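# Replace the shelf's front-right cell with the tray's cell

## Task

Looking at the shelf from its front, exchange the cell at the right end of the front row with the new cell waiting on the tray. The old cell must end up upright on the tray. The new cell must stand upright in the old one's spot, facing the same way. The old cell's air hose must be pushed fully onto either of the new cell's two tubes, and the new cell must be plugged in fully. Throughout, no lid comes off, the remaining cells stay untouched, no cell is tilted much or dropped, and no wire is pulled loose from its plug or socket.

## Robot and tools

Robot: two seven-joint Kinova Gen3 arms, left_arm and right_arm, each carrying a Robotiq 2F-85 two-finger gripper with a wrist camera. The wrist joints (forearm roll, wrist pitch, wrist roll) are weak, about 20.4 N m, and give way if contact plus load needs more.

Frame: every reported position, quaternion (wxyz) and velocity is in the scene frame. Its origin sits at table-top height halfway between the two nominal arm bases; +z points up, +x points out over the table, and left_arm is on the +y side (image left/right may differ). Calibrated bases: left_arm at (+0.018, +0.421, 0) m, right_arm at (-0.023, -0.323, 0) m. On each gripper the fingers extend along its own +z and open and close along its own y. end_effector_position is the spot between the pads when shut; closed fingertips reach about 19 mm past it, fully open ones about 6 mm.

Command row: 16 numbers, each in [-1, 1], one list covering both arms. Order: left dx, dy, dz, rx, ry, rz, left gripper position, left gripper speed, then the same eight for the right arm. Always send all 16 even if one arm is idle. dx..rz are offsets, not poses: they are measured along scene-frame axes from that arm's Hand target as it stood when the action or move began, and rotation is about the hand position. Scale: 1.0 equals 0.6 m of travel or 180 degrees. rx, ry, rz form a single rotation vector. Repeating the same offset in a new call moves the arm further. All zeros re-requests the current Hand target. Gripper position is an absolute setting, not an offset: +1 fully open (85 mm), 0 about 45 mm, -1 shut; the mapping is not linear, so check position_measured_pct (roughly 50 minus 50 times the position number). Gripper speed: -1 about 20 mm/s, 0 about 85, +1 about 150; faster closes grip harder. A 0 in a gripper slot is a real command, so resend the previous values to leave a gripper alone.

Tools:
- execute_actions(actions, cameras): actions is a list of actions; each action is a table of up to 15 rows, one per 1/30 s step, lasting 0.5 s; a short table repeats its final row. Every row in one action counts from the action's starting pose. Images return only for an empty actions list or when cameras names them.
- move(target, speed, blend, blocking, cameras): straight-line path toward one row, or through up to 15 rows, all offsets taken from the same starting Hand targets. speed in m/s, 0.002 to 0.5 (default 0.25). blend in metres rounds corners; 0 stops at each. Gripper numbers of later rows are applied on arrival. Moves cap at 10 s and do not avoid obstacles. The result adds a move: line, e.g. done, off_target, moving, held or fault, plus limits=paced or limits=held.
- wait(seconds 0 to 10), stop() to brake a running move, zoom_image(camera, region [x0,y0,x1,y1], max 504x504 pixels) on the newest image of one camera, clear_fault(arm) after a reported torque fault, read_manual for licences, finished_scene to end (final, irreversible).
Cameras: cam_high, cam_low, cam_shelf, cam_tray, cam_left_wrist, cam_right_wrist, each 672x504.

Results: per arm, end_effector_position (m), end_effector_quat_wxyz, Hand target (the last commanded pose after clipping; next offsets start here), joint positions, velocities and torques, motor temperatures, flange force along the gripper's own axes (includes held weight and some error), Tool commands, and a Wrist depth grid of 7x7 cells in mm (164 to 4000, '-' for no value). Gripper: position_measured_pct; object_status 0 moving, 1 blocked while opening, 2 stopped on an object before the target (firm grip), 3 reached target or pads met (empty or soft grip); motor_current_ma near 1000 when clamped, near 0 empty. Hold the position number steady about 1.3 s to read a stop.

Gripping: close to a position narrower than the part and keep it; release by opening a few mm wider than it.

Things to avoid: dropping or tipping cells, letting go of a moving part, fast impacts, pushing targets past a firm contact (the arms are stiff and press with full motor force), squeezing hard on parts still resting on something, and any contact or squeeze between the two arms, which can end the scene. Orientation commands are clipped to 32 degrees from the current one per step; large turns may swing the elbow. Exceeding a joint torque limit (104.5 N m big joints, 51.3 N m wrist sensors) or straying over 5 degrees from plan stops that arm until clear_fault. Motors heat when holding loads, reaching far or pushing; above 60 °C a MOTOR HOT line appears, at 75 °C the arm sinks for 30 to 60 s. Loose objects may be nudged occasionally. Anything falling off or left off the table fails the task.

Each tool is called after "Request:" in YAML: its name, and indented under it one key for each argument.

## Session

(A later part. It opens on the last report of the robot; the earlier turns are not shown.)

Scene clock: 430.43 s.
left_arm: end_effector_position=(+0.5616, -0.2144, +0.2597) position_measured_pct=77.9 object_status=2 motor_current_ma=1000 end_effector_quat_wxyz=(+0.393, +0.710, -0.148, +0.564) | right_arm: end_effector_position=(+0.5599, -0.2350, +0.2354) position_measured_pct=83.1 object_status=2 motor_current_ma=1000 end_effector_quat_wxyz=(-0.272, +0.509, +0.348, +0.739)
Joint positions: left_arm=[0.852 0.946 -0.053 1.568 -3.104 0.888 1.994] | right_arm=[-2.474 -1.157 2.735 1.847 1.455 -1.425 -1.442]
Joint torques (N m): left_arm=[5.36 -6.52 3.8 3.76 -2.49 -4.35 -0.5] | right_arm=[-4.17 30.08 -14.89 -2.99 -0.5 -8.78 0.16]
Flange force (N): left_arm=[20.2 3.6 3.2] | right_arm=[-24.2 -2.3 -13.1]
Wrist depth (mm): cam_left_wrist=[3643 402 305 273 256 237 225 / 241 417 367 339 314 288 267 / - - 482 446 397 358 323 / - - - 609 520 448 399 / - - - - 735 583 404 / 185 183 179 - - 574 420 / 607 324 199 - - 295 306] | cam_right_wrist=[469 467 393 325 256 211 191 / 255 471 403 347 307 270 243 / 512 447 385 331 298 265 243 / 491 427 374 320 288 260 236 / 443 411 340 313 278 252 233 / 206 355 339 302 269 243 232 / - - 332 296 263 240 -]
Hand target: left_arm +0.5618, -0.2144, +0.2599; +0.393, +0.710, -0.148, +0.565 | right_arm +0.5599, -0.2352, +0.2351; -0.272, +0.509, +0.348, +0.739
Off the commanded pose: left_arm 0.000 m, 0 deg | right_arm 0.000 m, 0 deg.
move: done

Request:
move:
  target: [0.0028,0.0028,0.0073,0,0,0,-0.7,-0.8,0,0,0,0,0,0,-0.7,-0.9]
  speed: 0.03
  cameras: ["cam_left_wrist","cam_low"]

Request:
zoom_image:
  camera: "cam_left_wrist"
  region: [290, 380, 420, 504]

Request:
zoom_image:
  camera: "cam_low"
  region: [490, 195, 530, 240]

Scene clock: 431.50 s.
left_arm: end_effector_position=(+0.5634, -0.2127, +0.2642) position_measured_pct=77.9 object_status=2 motor_current_ma=1000 end_effector_quat_wxyz=(+0.393, +0.710, -0.148, +0.565) | right_arm: end_effector_position=(+0.5599, -0.2351, +0.2352) position_measured_pct=83.1 object_status=2 motor_current_ma=1000 end_effector_quat_wxyz=(-0.272, +0.509, +0.348, +0.739)
Joint positions: left_arm=[0.847 0.937 -0.052 1.569 -3.11 0.88 1.997] | right_arm=[-2.474 -1.157 2.735 1.847 1.455 -1.425 -1.442]
Joint torques (N m): left_arm=[-3.71 -18.94 -1.84 -2.47 0.13 0.37 -0.55] | right_arm=[0.79 23.97 -6.8 -2 -0.29 -5.12 0.21]
Flange force (N): left_arm=[2.5 8.3 7.9] | right_arm=[-12.0 -0.7 1.1]
Wrist depth (mm): cam_left_wrist=[3418 421 303 274 254 237 223 / 241 411 364 337 310 287 265 / - - 475 442 393 355 320 / - - - 588 515 443 401 / - - - - 724 608 403 / 187 184 179 - - 525 319 / 613 316 200 - - 419 307] | cam_right_wrist=[474 464 392 327 254 208 190 / 254 470 403 346 307 270 241 / 511 446 385 331 298 265 243 / 483 422 373 323 288 260 237 / 443 411 341 313 278 252 233 / 207 356 339 304 270 244 232 / - - 331 298 263 240 -]
Hand target: left_arm +0.5635, -0.2127, +0.2643; +0.393, +0.710, -0.148, +0.565 | right_arm +0.5599, -0.2352, +0.2351; -0.272, +0.509, +0.348, +0.739
Off the commanded pose: left_arm 0.000 m, 0 deg | right_arm 0.000 m, 0 deg.
move: done
camera_calibration:
cam_left_wrist: T_world_to_cam=[[-0.664231, -0.620829, 0.416377, 0.124667], [-0.328925, -0.257449, -0.908586, 0.427741], [0.671272, -0.740467, -0.0332007, -0.38334], [0, 0, 0, 1]] pos_world=[0.480828, -0.0963324, 0.324004]
Images, in order (width x height): cam_low 672x504, cam_left_wrist 672x504.

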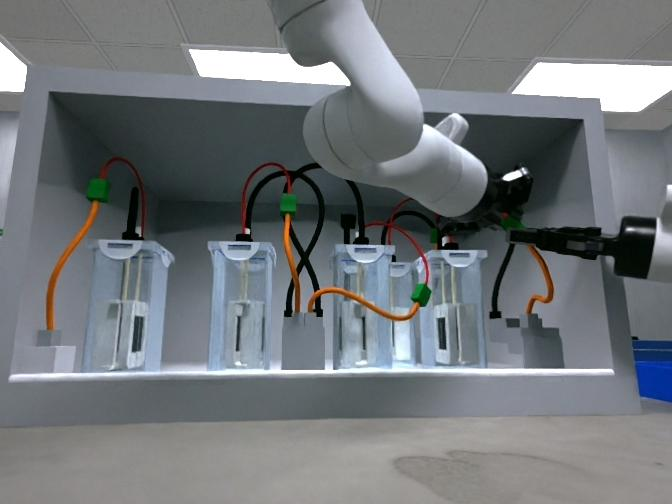

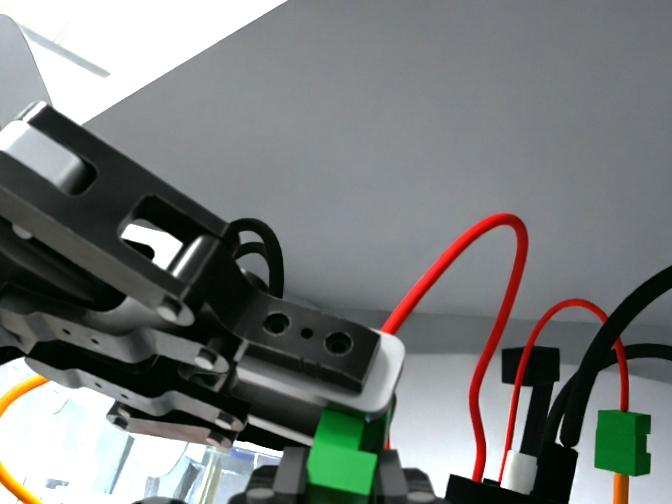

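Scaled by 3.877.

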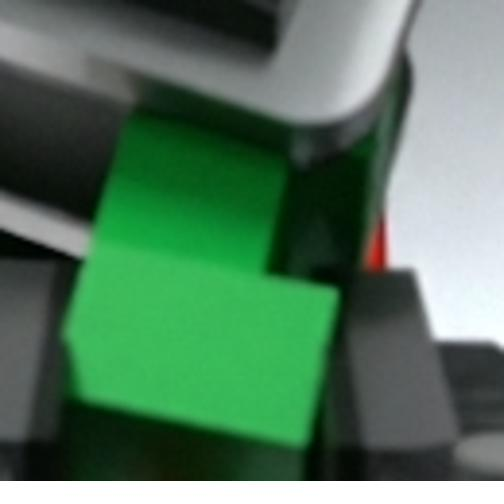

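Scaled by 11.200 from the camera's 672x504 image, which has a finer 960x720 frame.

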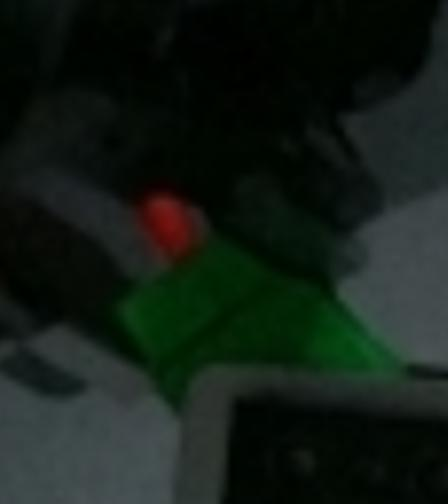

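Request:
move:
  target: [0.0006,0.0006,0.0015,0,0,0,-0.4,-0.9,0,0,0,0,0,0,-0.7,-0.9]
  speed: 0.03
  cameras: ["cam_left_wrist","cam_low","cam_right_wrist","cam_shelf"]

Request:
zoom_image:
  camera: "cam_left_wrist"
  region: [290, 380, 420, 504]

Request:
zoom_image:
  camera: "cam_low"
  region: [490, 195, 530, 240]

Scene clock: 432.43 s.
left_arm: end_effector_position=(+0.5638, -0.2123, +0.2652) position_measured_pct=69.7 object_status=3 motor_current_ma=0 end_effector_quat_wxyz=(+0.393, +0.710, -0.148, +0.565) | right_arm: end_effector_position=(+0.5600, -0.2352, +0.2351) position_measured_pct=83.1 object_status=2 motor_current_ma=1000 end_effector_quat_wxyz=(-0.272, +0.509, +0.348, +0.739)
Joint positions: left_arm=[0.846 0.935 -0.053 1.569 -3.111 0.879 1.997] | right_arm=[-2.474 -1.157 2.735 1.847 1.455 -1.425 -1.442]
Joint torques (N m): left_arm=[2.11 -18.86 1.64 -2.37 -1.2 0.38 -0.38] | right_arm=[-0.79 24.15 -7.87 -2.97 -1.22 -4.53 0.16]
Flange force (N): left_arm=[5.6 1.4 8.9] | right_arm=[-10.3 -2.8 -5.5]
Wrist depth (mm): cam_left_wrist=[3000 421 304 273 254 238 223 / 244 410 364 337 310 286 265 / - - 477 441 393 355 321 / - - - 589 518 440 400 / - - - - 726 607 403 / 187 188 185 - - 524 318 / 613 226 - - - 420 306] | cam_right_wrist=[467 462 395 335 259 213 191 / 255 473 405 346 308 271 245 / 515 449 384 330 298 266 244 / 490 431 373 323 288 261 238 / 263 413 348 314 278 253 233 / 206 285 339 306 273 245 231 / - - 333 299 266 242 -]
Hand target: left_arm +0.5638, -0.2123, +0.2652; +0.393, +0.710, -0.148, +0.565 | right_arm +0.5599, -0.2352, +0.2352; -0.272, +0.509, +0.348, +0.739
Off the commanded pose: left_arm 0.000 m, 0 deg | right_arm 0.000 m, 0 deg.
move: done
camera_calibration:
cam_left_wrist: T_world_to_cam=[[-0.664218, -0.620846, 0.416372, 0.1248], [-0.328844, -0.257532, -0.908592, 0.428748], [0.671324, -0.740424, -0.033104, -0.383335], [0, 0, 0, 1]] pos_world=[0.481228, -0.0959323, 0.324904]
cam_right_wrist: T_world_to_cam=[[0.757068, -0.600065, 0.258399, -0.626914], [0.350952, 0.039915, -0.935542, 0.0941002], [0.551072, 0.798955, 0.240812, -0.0275533], [0, 0, 0, 1]] pos_world=[0.456776, -0.357931, 0.256663]
Images, in order (width x height): cam_low 672x504, cam_shelf 672x504, cam_left_wrist 672x504, cam_right_wrist 672x504.

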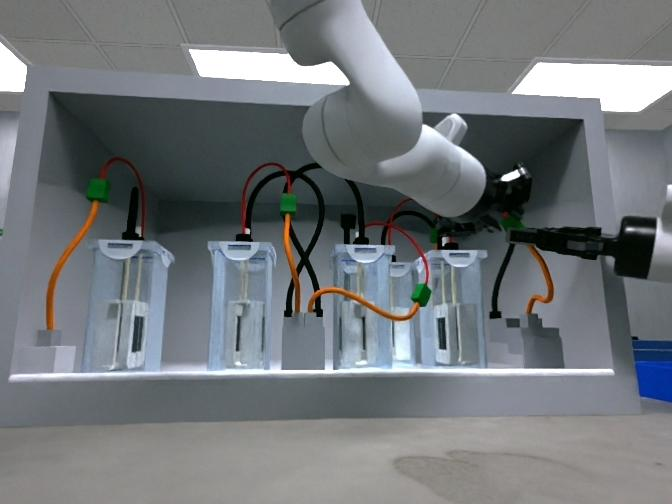

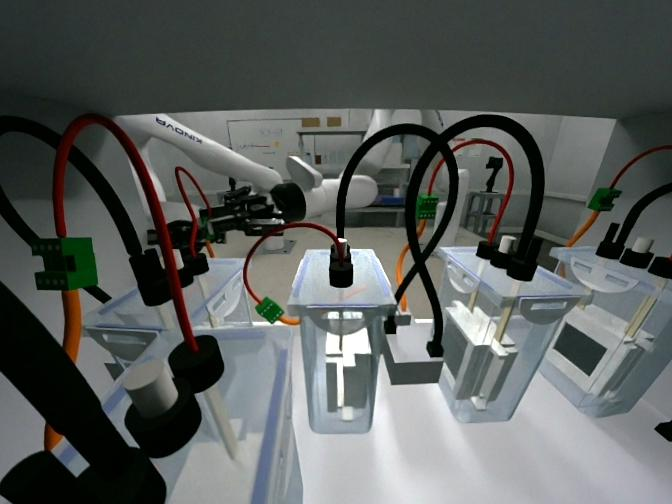

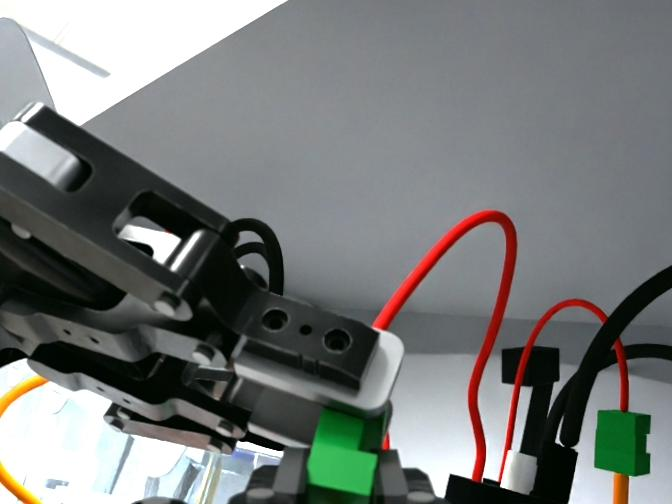

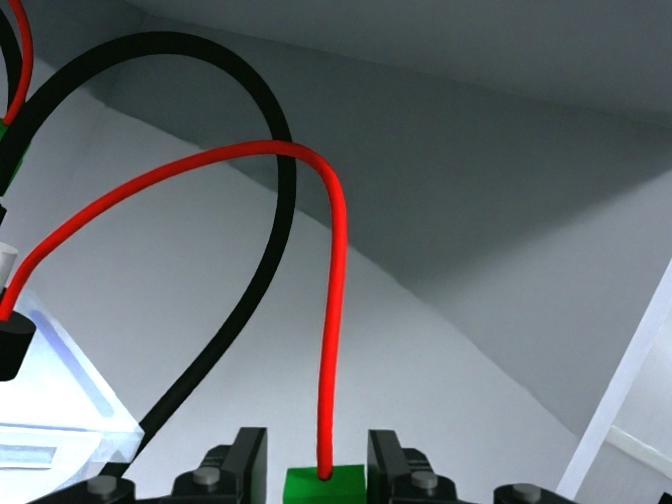

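Scaled by 3.877.

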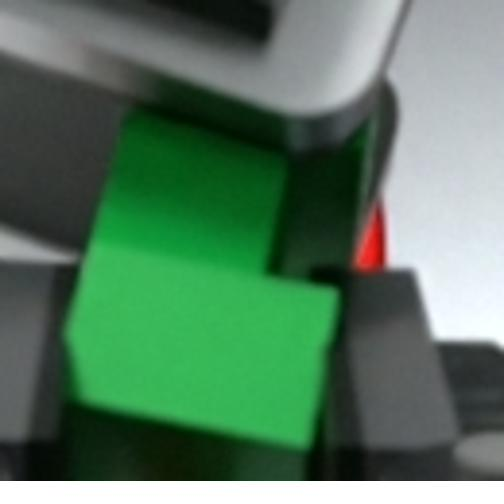

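Scaled by 11.200 from the camera's 672x504 image, which has a finer 960x720 frame.

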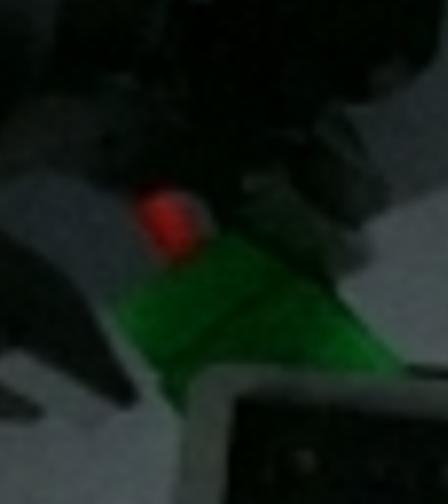

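Request:
move:
  target: [0.0023,0.0023,0.0058,0,0,0,-0.4,-0.9,0,0,0,0,0,0,-0.7,-0.9]
  speed: 0.03
  cameras: ["cam_left_wrist","cam_low","cam_right_wrist"]

Request:
zoom_image:
  camera: "cam_left_wrist"
  region: [290, 380, 420, 504]

Request:
zoom_image:
  camera: "cam_low"
  region: [490, 195, 530, 240]

Scene clock: 433.50 s.
left_arm: end_effector_position=(+0.5652, -0.2110, +0.2686) position_measured_pct=69.7 object_status=3 motor_current_ma=0 end_effector_quat_wxyz=(+0.393, +0.710, -0.148, +0.565) | right_arm: end_effector_position=(+0.5599, -0.2352, +0.2351) position_measured_pct=83.1 object_status=2 motor_current_ma=1000 end_effector_quat_wxyz=(-0.272, +0.509, +0.348, +0.739)
Joint positions: left_arm=[0.842 0.928 -0.052 1.57 -3.116 0.873 2] | right_arm=[-2.474 -1.157 2.735 1.847 1.455 -1.425 -1.442]
Joint torques (N m): left_arm=[-2.96 -19.84 -1.4 -2.82 0.25 0.68 -0.38] | right_arm=[1.31 23.66 -6.47 -2.37 -0.92 -4.78 0.18]
Flange force (N): left_arm=[2.1 6.5 9.0] | right_arm=[-11.0 -1.7 0.6]
Wrist depth (mm): cam_left_wrist=[2960 404 303 273 254 237 223 / 241 410 364 337 311 285 265 / - - 473 442 393 351 320 / - - - 587 514 452 400 / 171 - - - 721 588 404 / 190 189 185 - - 528 319 / 612 - 204 - - 420 307] | cam_right_wrist=[467 464 397 337 261 213 192 / 240 471 397 344 307 272 244 / 512 444 388 330 298 266 243 / 489 430 375 323 287 261 237 / 284 414 348 314 278 253 234 / 206 284 339 307 273 245 232 / - - 334 300 266 242 -]
Hand target: left_arm +0.5652, -0.2110, +0.2686; +0.393, +0.710, -0.148, +0.565 | right_arm +0.5600, -0.2352, +0.2352; -0.272, +0.509, +0.348, +0.739
Off the commanded pose: left_arm 0.000 m, 0 deg | right_arm 0.000 m, 0 deg.
move: done
camera_calibration:
cam_left_wrist: T_world_to_cam=[[-0.664218, -0.620846, 0.416372, 0.125142], [-0.328844, -0.257532, -0.908592, 0.432749], [0.671324, -0.740424, -0.033104, -0.383122], [0, 0, 0, 1]] pos_world=[0.482628, -0.0945323, 0.328404]
cam_right_wrist: T_world_to_cam=[[0.757164, -0.599953, 0.258378, -0.626853], [0.350925, 0.0399743, -0.93555, 0.0941311], [0.550958, 0.799036, 0.240806, -0.0275505], [0, 0, 0, 1]] pos_world=[0.456777, -0.357831, 0.256663]
Images, in order (width x height): cam_low 672x504, cam_left_wrist 672x504, cam_right_wrist 672x504.

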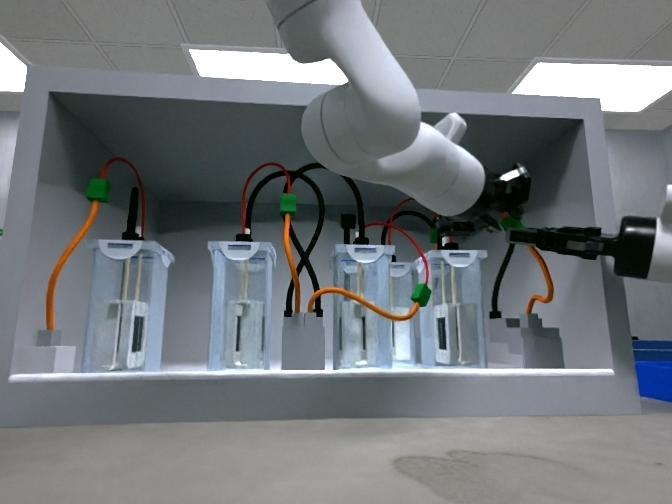

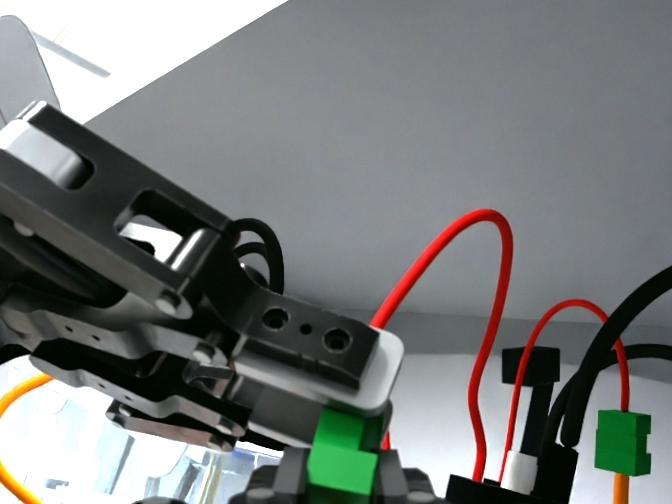

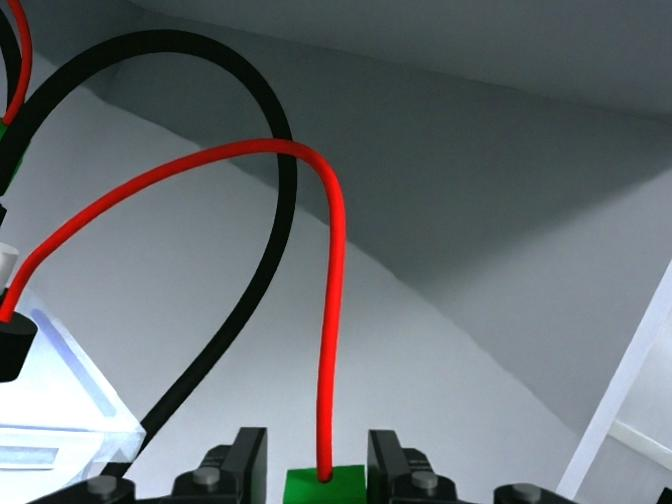

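Scaled by 3.877.

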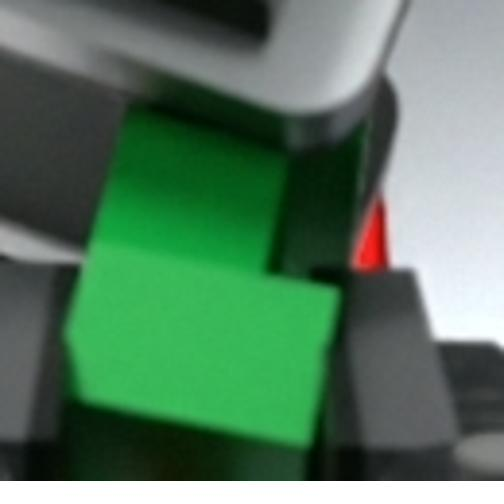

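Scaled by 11.200 from the camera's 672x504 image, which has a finer 960x720 frame.

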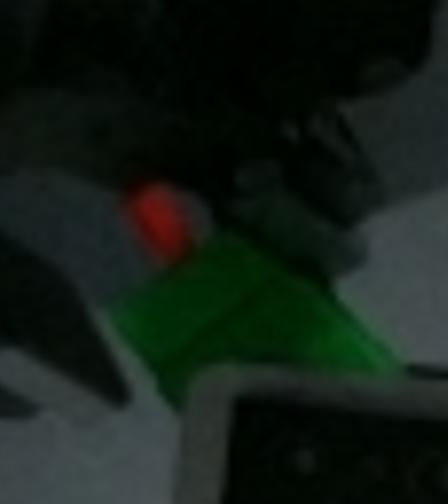

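Request:
move:
  target: [0.0004,0.0004,0.009,0,0,0,-0.4,-0.9,0,0,0,0,0,0,-0.7,-0.9]
  speed: 0.03
  cameras: ["cam_left_wrist","cam_low","cam_right_wrist"]

Request:
zoom_image:
  camera: "cam_left_wrist"
  region: [290, 380, 420, 504]

Request:
zoom_image:
  camera: "cam_low"
  region: [490, 195, 530, 240]

Scene clock: 434.43 s.
left_arm: end_effector_position=(+0.5654, -0.2107, +0.2740) position_measured_pct=69.7 object_status=3 motor_current_ma=0 end_effector_quat_wxyz=(+0.393, +0.710, -0.148, +0.565) | right_arm: end_effector_position=(+0.5600, -0.2352, +0.2352) position_measured_pct=83.1 object_status=2 motor_current_ma=1000 end_effector_quat_wxyz=(-0.272, +0.509, +0.348, +0.739)
Joint positions: left_arm=[0.842 0.918 -0.052 1.57 -3.117 0.863 2] | right_arm=[-2.474 -1.157 2.735 1.847 1.455 -1.425 -1.442]
Joint torques (N m): left_arm=[-1.59 -25.12 -0.53 -6.68 -0.05 2.84 -0.27] | right_arm=[-0.57 21.02 -4.92 -1.16 -0.09 -2.65 0.29]
Flange force (N): left_arm=[-2.8 2.6 7.5] | right_arm=[-5.0 2.2 -0.5]
Wrist depth (mm): cam_left_wrist=[3014 396 301 270 253 237 222 / 244 400 358 336 309 284 264 / - - 455 440 391 350 320 / - - - 582 517 451 399 / 175 - - - 711 601 492 / 659 192 188 - - 521 518 / 607 343 307 - - 426 306] | cam_right_wrist=[475 478 399 322 250 204 186 / 259 468 395 346 307 269 240 / 514 450 388 332 298 266 243 / 485 428 376 327 290 261 238 / 449 416 346 316 280 254 234 / 211 381 341 307 274 246 232 / - - 335 301 267 242 -]
Hand target: left_arm +0.5654, -0.2107, +0.2740; +0.393, +0.710, -0.148, +0.565 | right_arm +0.5600, -0.2352, +0.2352; -0.272, +0.509, +0.348, +0.739
Off the commanded pose: left_arm 0.000 m, 0 deg | right_arm 0.000 m, 0 deg.
move: done
camera_calibration:
cam_left_wrist: T_world_to_cam=[[-0.664211, -0.620892, 0.416314, 0.123224], [-0.328864, -0.257426, -0.908614, 0.437826], [0.671322, -0.740422, -0.0332042, -0.382821], [0, 0, 0, 1]] pos_world=[0.482828, -0.0942323, 0.333804]
cam_right_wrist: T_world_to_cam=[[0.757117, -0.600022, 0.258356, -0.62691], [0.350979, 0.0400538, -0.935526, 0.0941328], [0.550988, 0.79898, 0.24092, -0.0275332], [0, 0, 0, 1]] pos_world=[0.456776, -0.357932, 0.256663]
Images, in order (width x height): cam_low 672x504, cam_left_wrist 672x504, cam_right_wrist 672x504.

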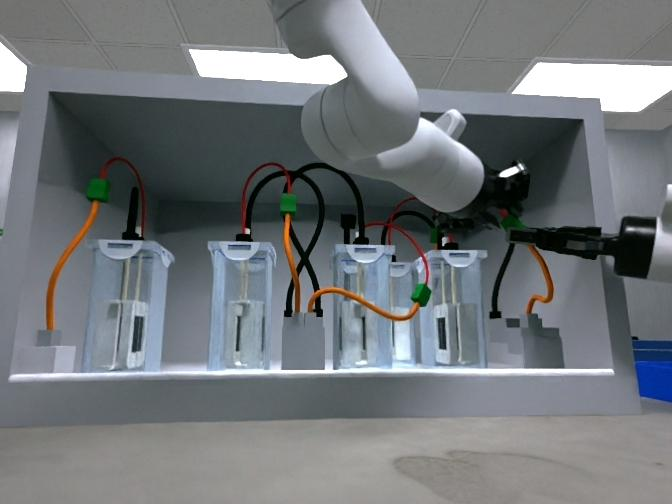

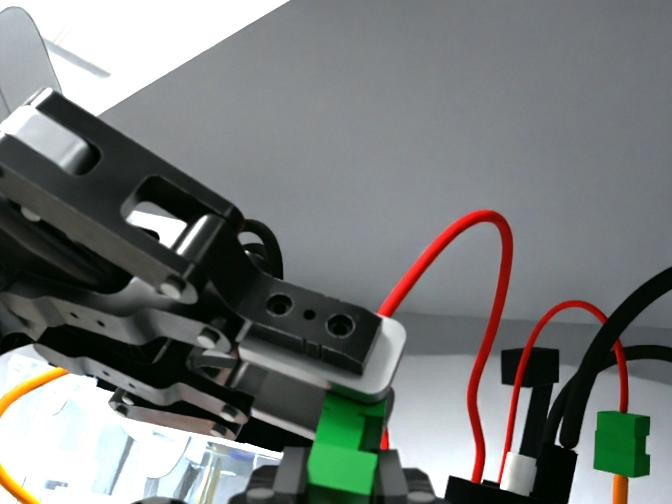

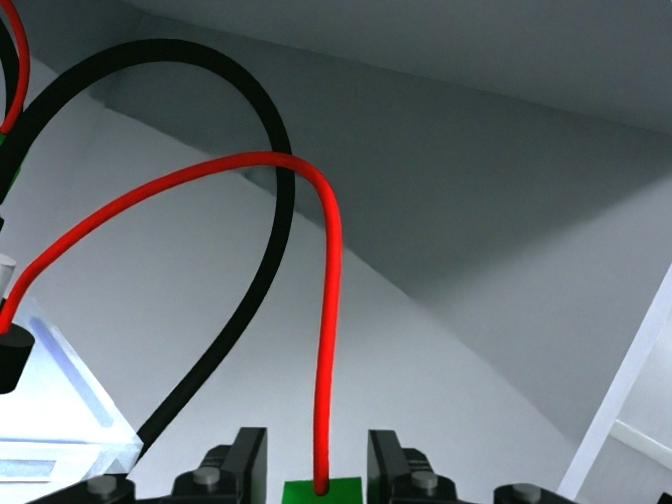

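Scaled by 3.877.

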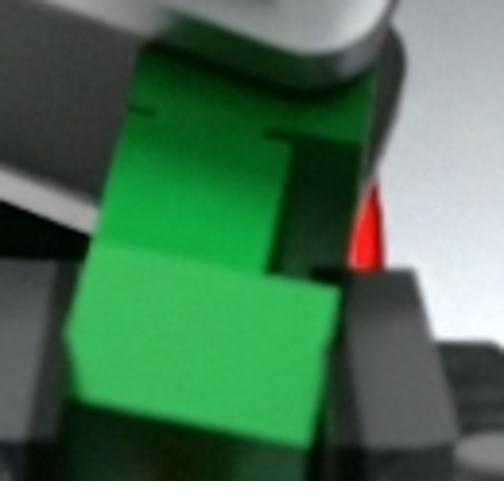

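Scaled by 11.200 from the camera's 672x504 image, which has a finer 960x720 frame.

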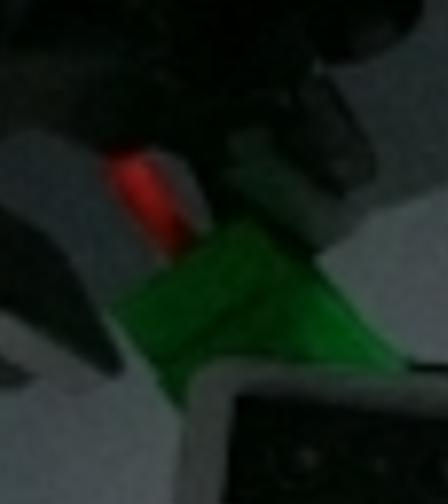

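Request:
move:
  target:
    - [-0.114,0.121,0.0087,0,0,0,-0.4,-0.9,0,0,0,0,0,0,-0.7,-0.9]
    - [-0.25,0.32,0.08,0,0,0,-0.4,-0.9,0,0,0,0,0,0,-0.7,-0.9]
  speed: [0.08,0.2]
  blend: [0.03,0]
  cameras: ["all"]

Request:
zoom_image:
  camera: "cam_left_wrist"
  region: [270, 340, 420, 504]

Request:
zoom_image:
  camera: "cam_low"
  region: [490, 195, 530, 240]

Request:
zoom_image:
  camera: "cam_shelf"
  region: [192, 195, 232, 245]

Scene clock: 437.40 s.
left_arm: end_effector_position=(+0.4154, -0.0187, +0.3220) position_measured_pct=69.7 object_status=3 motor_current_ma=0 end_effector_quat_wxyz=(+0.393, +0.710, -0.148, +0.565) | right_arm: end_effector_position=(+0.5600, -0.2352, +0.2352) position_measured_pct=83.1 object_status=2 motor_current_ma=1000 end_effector_quat_wxyz=(-0.272, +0.509, +0.348, +0.739)
Joint positions: left_arm=[0.822 0.538 -0.098 2.391 -3.197 1.306 2.035] | right_arm=[-2.474 -1.157 2.735 1.847 1.455 -1.425 -1.442]
Joint torques (N m): left_arm=[-1.55 -15.92 -0.57 -3.2 0.08 2.82 -0.27] | right_arm=[-0.55 20.95 -4.81 -1.29 -0.08 -2.68 0.28]
Flange force (N): left_arm=[-4.0 3.7 5.7] | right_arm=[-4.6 1.7 -0.4]
Wrist depth (mm): cam_left_wrist=[3663 421 302 270 253 236 222 / 2921 410 357 335 309 285 264 / 648 545 491 438 391 350 320 / 694 734 530 600 516 451 401 / 679 469 829 838 732 599 488 / 589 486 375 810 699 520 519 / 608 337 318 744 - 424 306] | cam_right_wrist=[453 230 234 262 - 3746 3418 / 623 675 334 285 - 3725 3366 / 508 703 694 578 368 3471 3266 / 678 707 660 583 518 474 3172 / 459 459 630 562 507 3219 3070 / 318 410 461 547 493 3188 3014 / 516 473 591 421 472 3142 2895]
Hand target: left_arm +0.4154, -0.0187, +0.3220; +0.393, +0.710, -0.148, +0.565 | right_arm +0.5600, -0.2352, +0.2352; -0.272, +0.509, +0.348, +0.739
Off the commanded pose: left_arm 0.000 m, 0 deg | right_arm 0.000 m, 0 deg.
move: done
camera_calibration:
cam_left_wrist: T_world_to_cam=[[-0.66424, -0.620862, 0.416312, 0.122766], [-0.328801, -0.257491, -0.908619, 0.481497], [0.671324, -0.740425, -0.0331044, -0.13848], [0, 0, 0, 1]] pos_world=[0.332828, 0.0976677, 0.381804]
cam_right_wrist: T_world_to_cam=[[0.757117, -0.600022, 0.258356, -0.62685], [0.350979, 0.0400538, -0.935526, 0.0941288], [0.550988, 0.79898, 0.24092, -0.0276131], [0, 0, 0, 1]] pos_world=[0.456776, -0.357832, 0.256663]

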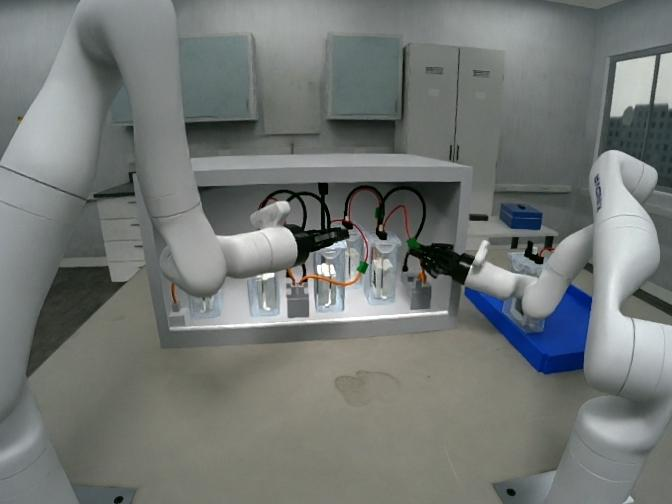

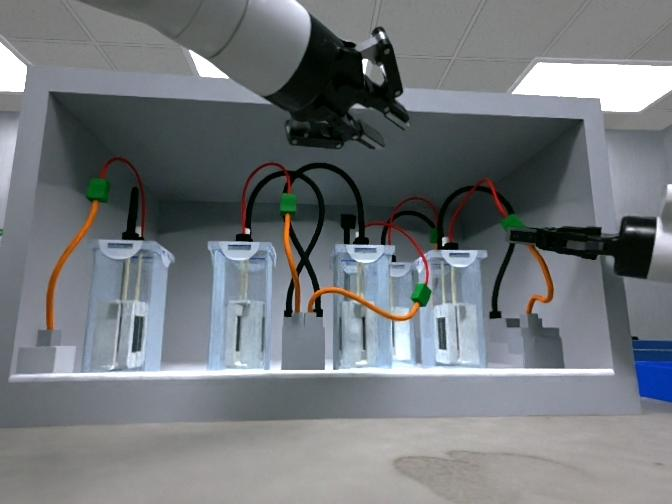

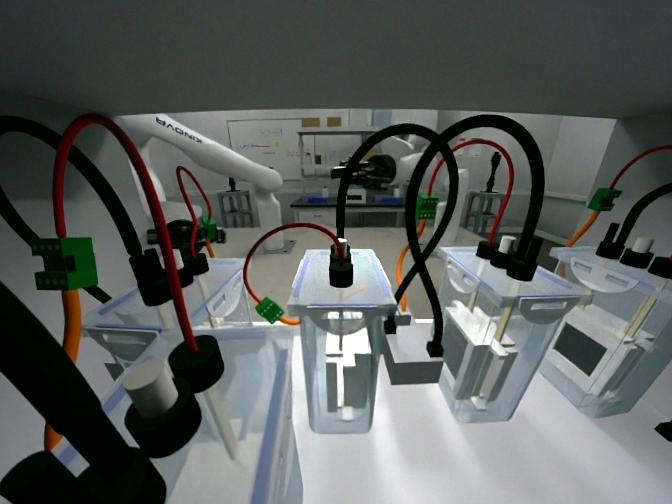

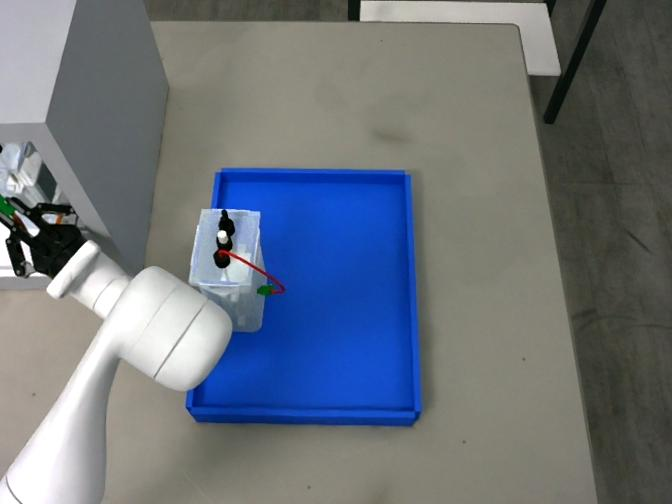

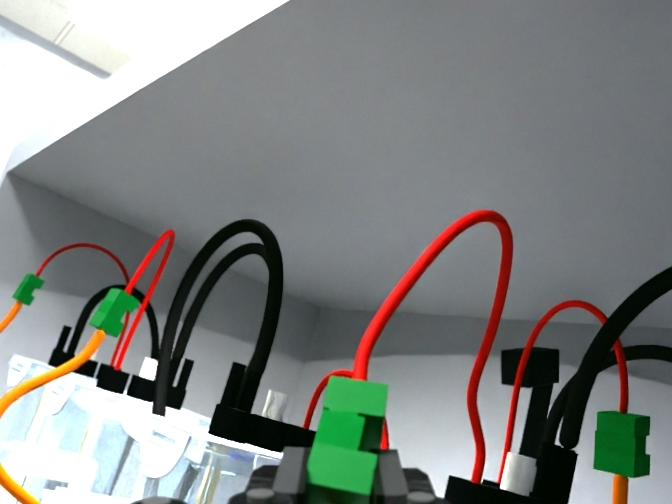

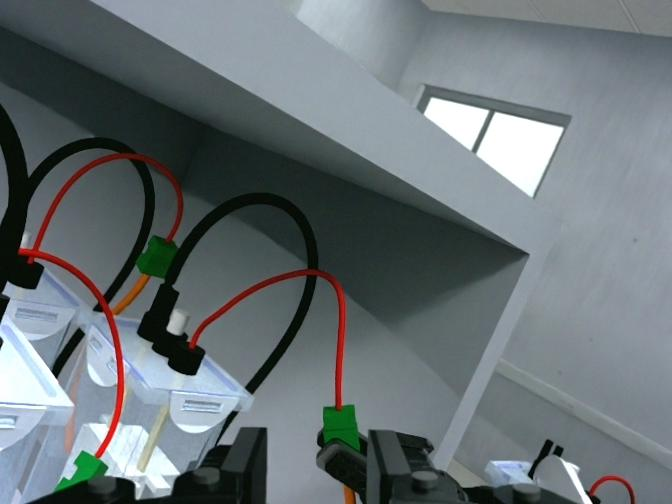

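Scaled by 3.073.

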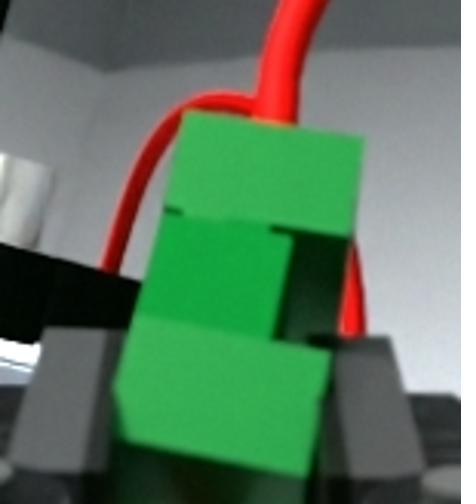

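Scaled by 11.200 from the camera's 672x504 image, which has a finer 960x720 frame.

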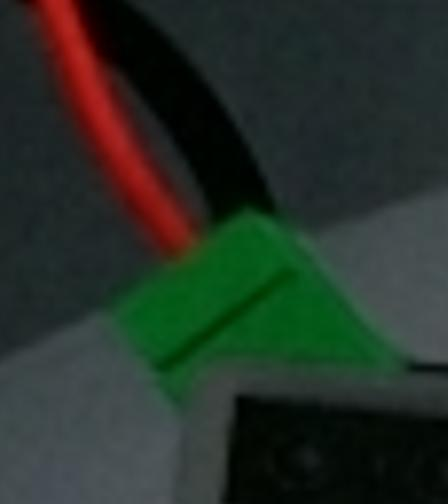

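Scaled by 10.080 from the camera's 672x504 image, which has a finer 960x720 frame.

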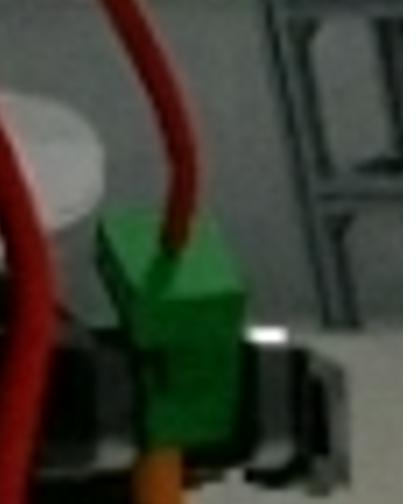

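Request:
zoom_image:
  camera: "cam_left_wrist"
  region: [580, 400, 670, 484]

Request:
zoom_image:
  camera: "cam_left_wrist"
  region: [80, 280, 150, 350]

Request:
zoom_image:
  camera: "cam_low"
  region: [270, 180, 310, 225]

Scaled by 5.600.

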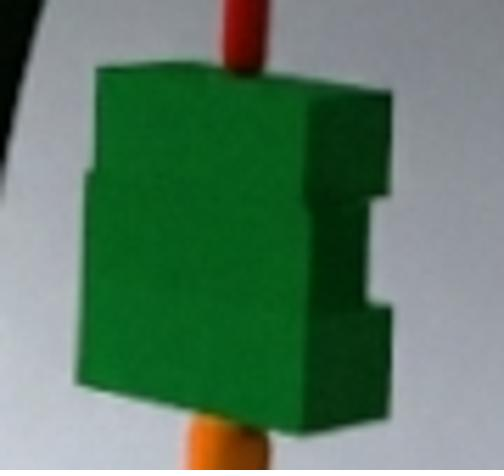

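Scaled by 7.200.

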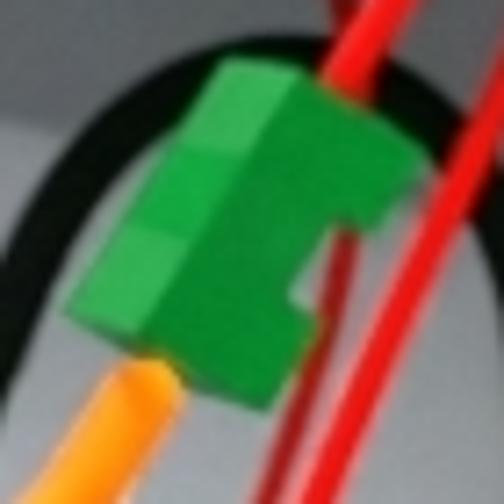

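Scaled by 11.200 from the camera's 672x504 image, which has a finer 960x720 frame.

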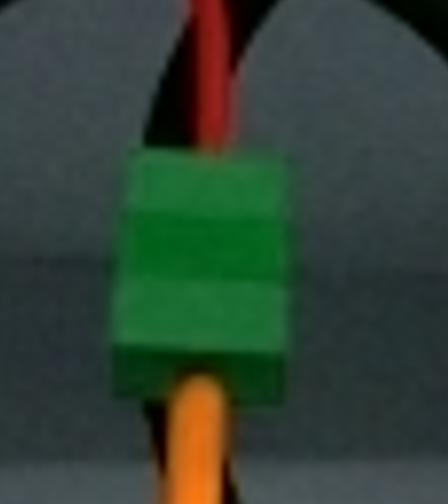

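Request:
zoom_image:
  camera: "cam_low"
  region: [402, 272, 442, 317]

Request:
zoom_image:
  camera: "cam_low"
  region: [78, 170, 118, 215]

Request:
zoom_image:
  camera: "cam_left_wrist"
  region: [300, 370, 400, 470]

Request:
zoom_image:
  camera: "cam_right_wrist"
  region: [290, 380, 390, 504]

Scaled by 11.200 from the camera's 672x504 image, which has a finer 960x720 frame.

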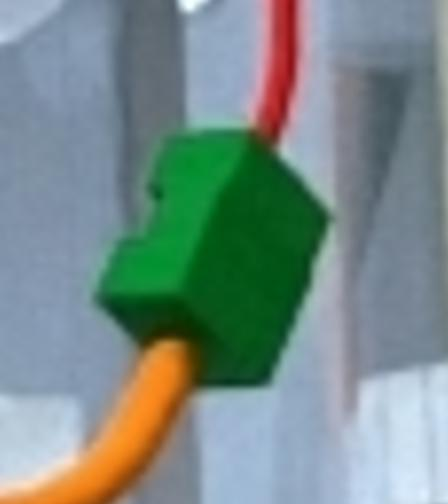

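Scaled by 11.200 from the camera's 672x504 image, which has a finer 960x720 frame.

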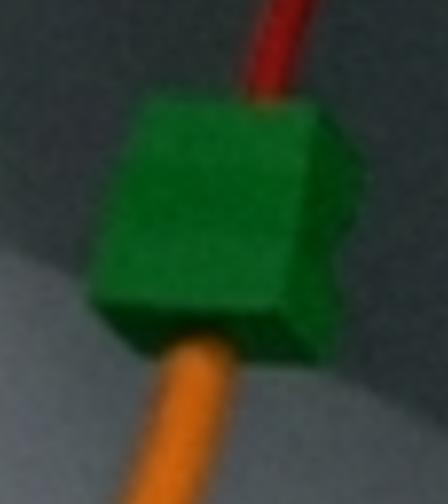

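Scaled by 5.040.

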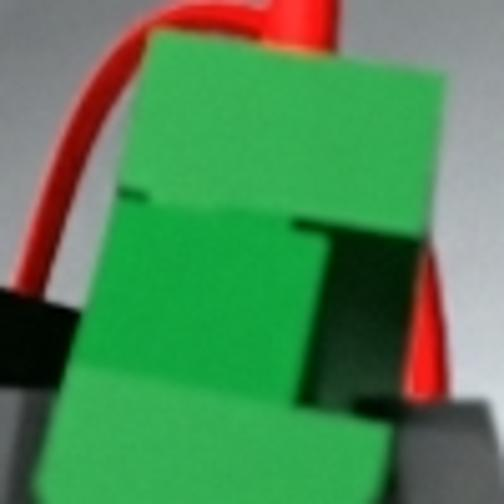

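Scaled by 4.065.

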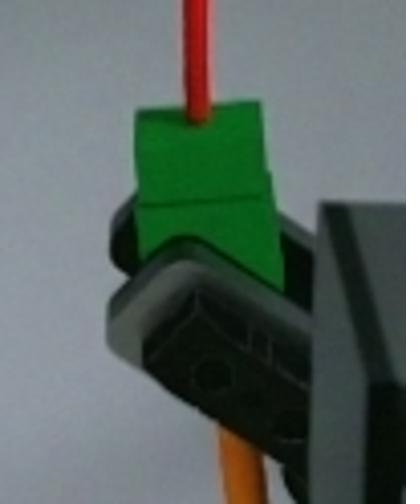

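Request:
move:
  target:
    - [0.136,-0.199,-0.0713,0,0,0,-0.35,-0.9,0,0,0,0,0,0,-0.7,-0.9]
    - [0.2491,-0.3209,-0.0822,0,0,0,-0.35,-0.9,0,0,0,0,0,0,-0.7,-0.9]
  speed: [0.2,0.08]
  cameras: ["cam_left_wrist","cam_low","cam_right_wrist"]

Request:
zoom_image:
  camera: "cam_left_wrist"
  region: [290, 340, 420, 504]

Request:
zoom_image:
  camera: "cam_low"
  region: [490, 195, 530, 240]

Scene clock: 441.83 s.
left_arm: end_effector_position=(+0.5649, -0.2113, +0.2727) position_measured_pct=67.5 object_status=3 motor_current_ma=0 end_effector_quat_wxyz=(+0.393, +0.710, -0.148, +0.565) | right_arm: end_effector_position=(+0.5600, -0.2352, +0.2352) position_measured_pct=83.1 object_status=2 motor_current_ma=1000 end_effector_quat_wxyz=(-0.272, +0.509, +0.348, +0.739)
Joint positions: left_arm=[0.843 0.921 -0.053 1.57 -3.116 0.865 1.999] | right_arm=[-2.474 -1.157 2.735 1.847 1.455 -1.425 -1.442]
Joint torques (N m): left_arm=[-1.61 -25.1 -0.5 -6.72 -0.04 2.86 -0.26] | right_arm=[-0.52 21.03 -4.84 -1.23 -0.09 -2.66 0.24]
Flange force (N): left_arm=[-2.8 2.7 7.3] | right_arm=[-5.0 1.8 -0.4]
Wrist depth (mm): cam_left_wrist=[3000 406 301 270 253 236 222 / 241 400 357 336 309 284 264 / - - 455 439 391 350 319 / - - - 584 516 452 400 / 185 - - - 713 603 492 / 467 187 184 - - 518 520 / 607 336 306 - - 423 306] | cam_right_wrist=[468 453 390 328 254 207 188 / 480 461 385 341 302 267 238 / 510 438 373 326 294 262 241 / 486 421 368 322 285 258 235 / 446 406 333 311 277 250 233 / 209 359 338 302 269 242 - / - - 330 297 264 240 -]
Hand target: left_arm +0.5649, -0.2113, +0.2727; +0.393, +0.710, -0.148, +0.565 | right_arm +0.5600, -0.2352, +0.2352; -0.272, +0.509, +0.348, +0.739
Off the commanded pose: left_arm 0.000 m, 0 deg | right_arm 0.000 m, 0 deg.
move: done
camera_calibration:
cam_left_wrist: T_world_to_cam=[[-0.66424, -0.620862, 0.416312, 0.123078], [-0.328801, -0.257491, -0.908619, 0.436291], [0.671324, -0.740425, -0.0331044, -0.383007], [0, 0, 0, 1]] pos_world=[0.482328, -0.0948323, 0.332504]
cam_right_wrist: T_world_to_cam=[[0.757117, -0.600022, 0.258356, -0.62685], [0.350979, 0.0400538, -0.935526, 0.0941288], [0.550988, 0.79898, 0.24092, -0.0276131], [0, 0, 0, 1]] pos_world=[0.456776, -0.357832, 0.256663]
Images, in order (width x height): cam_low 672x504, cam_left_wrist 672x504, cam_right_wrist 672x504.

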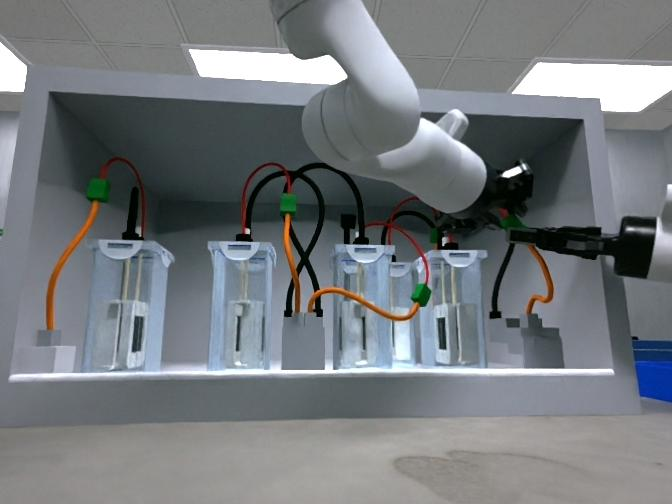

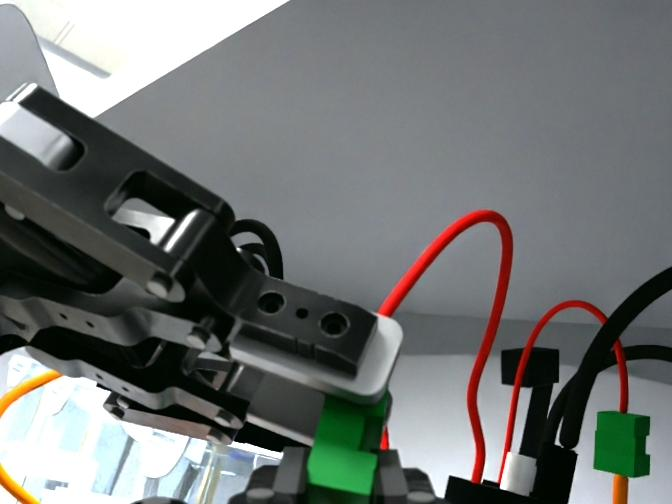

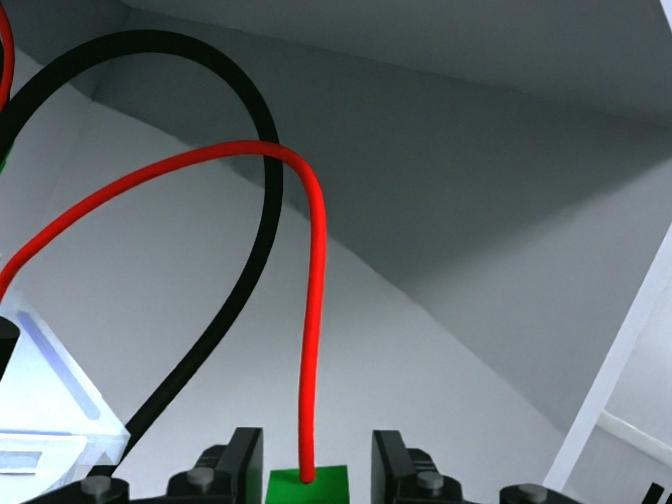

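Scaled by 3.073.

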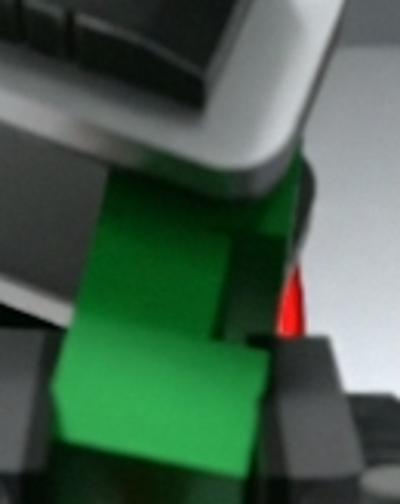

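Scaled by 11.200 from the camera's 672x504 image, which has a finer 960x720 frame.

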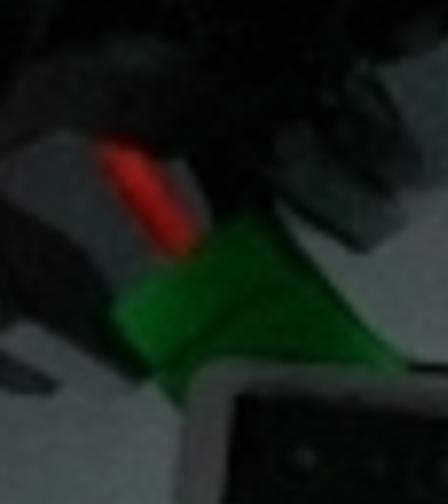

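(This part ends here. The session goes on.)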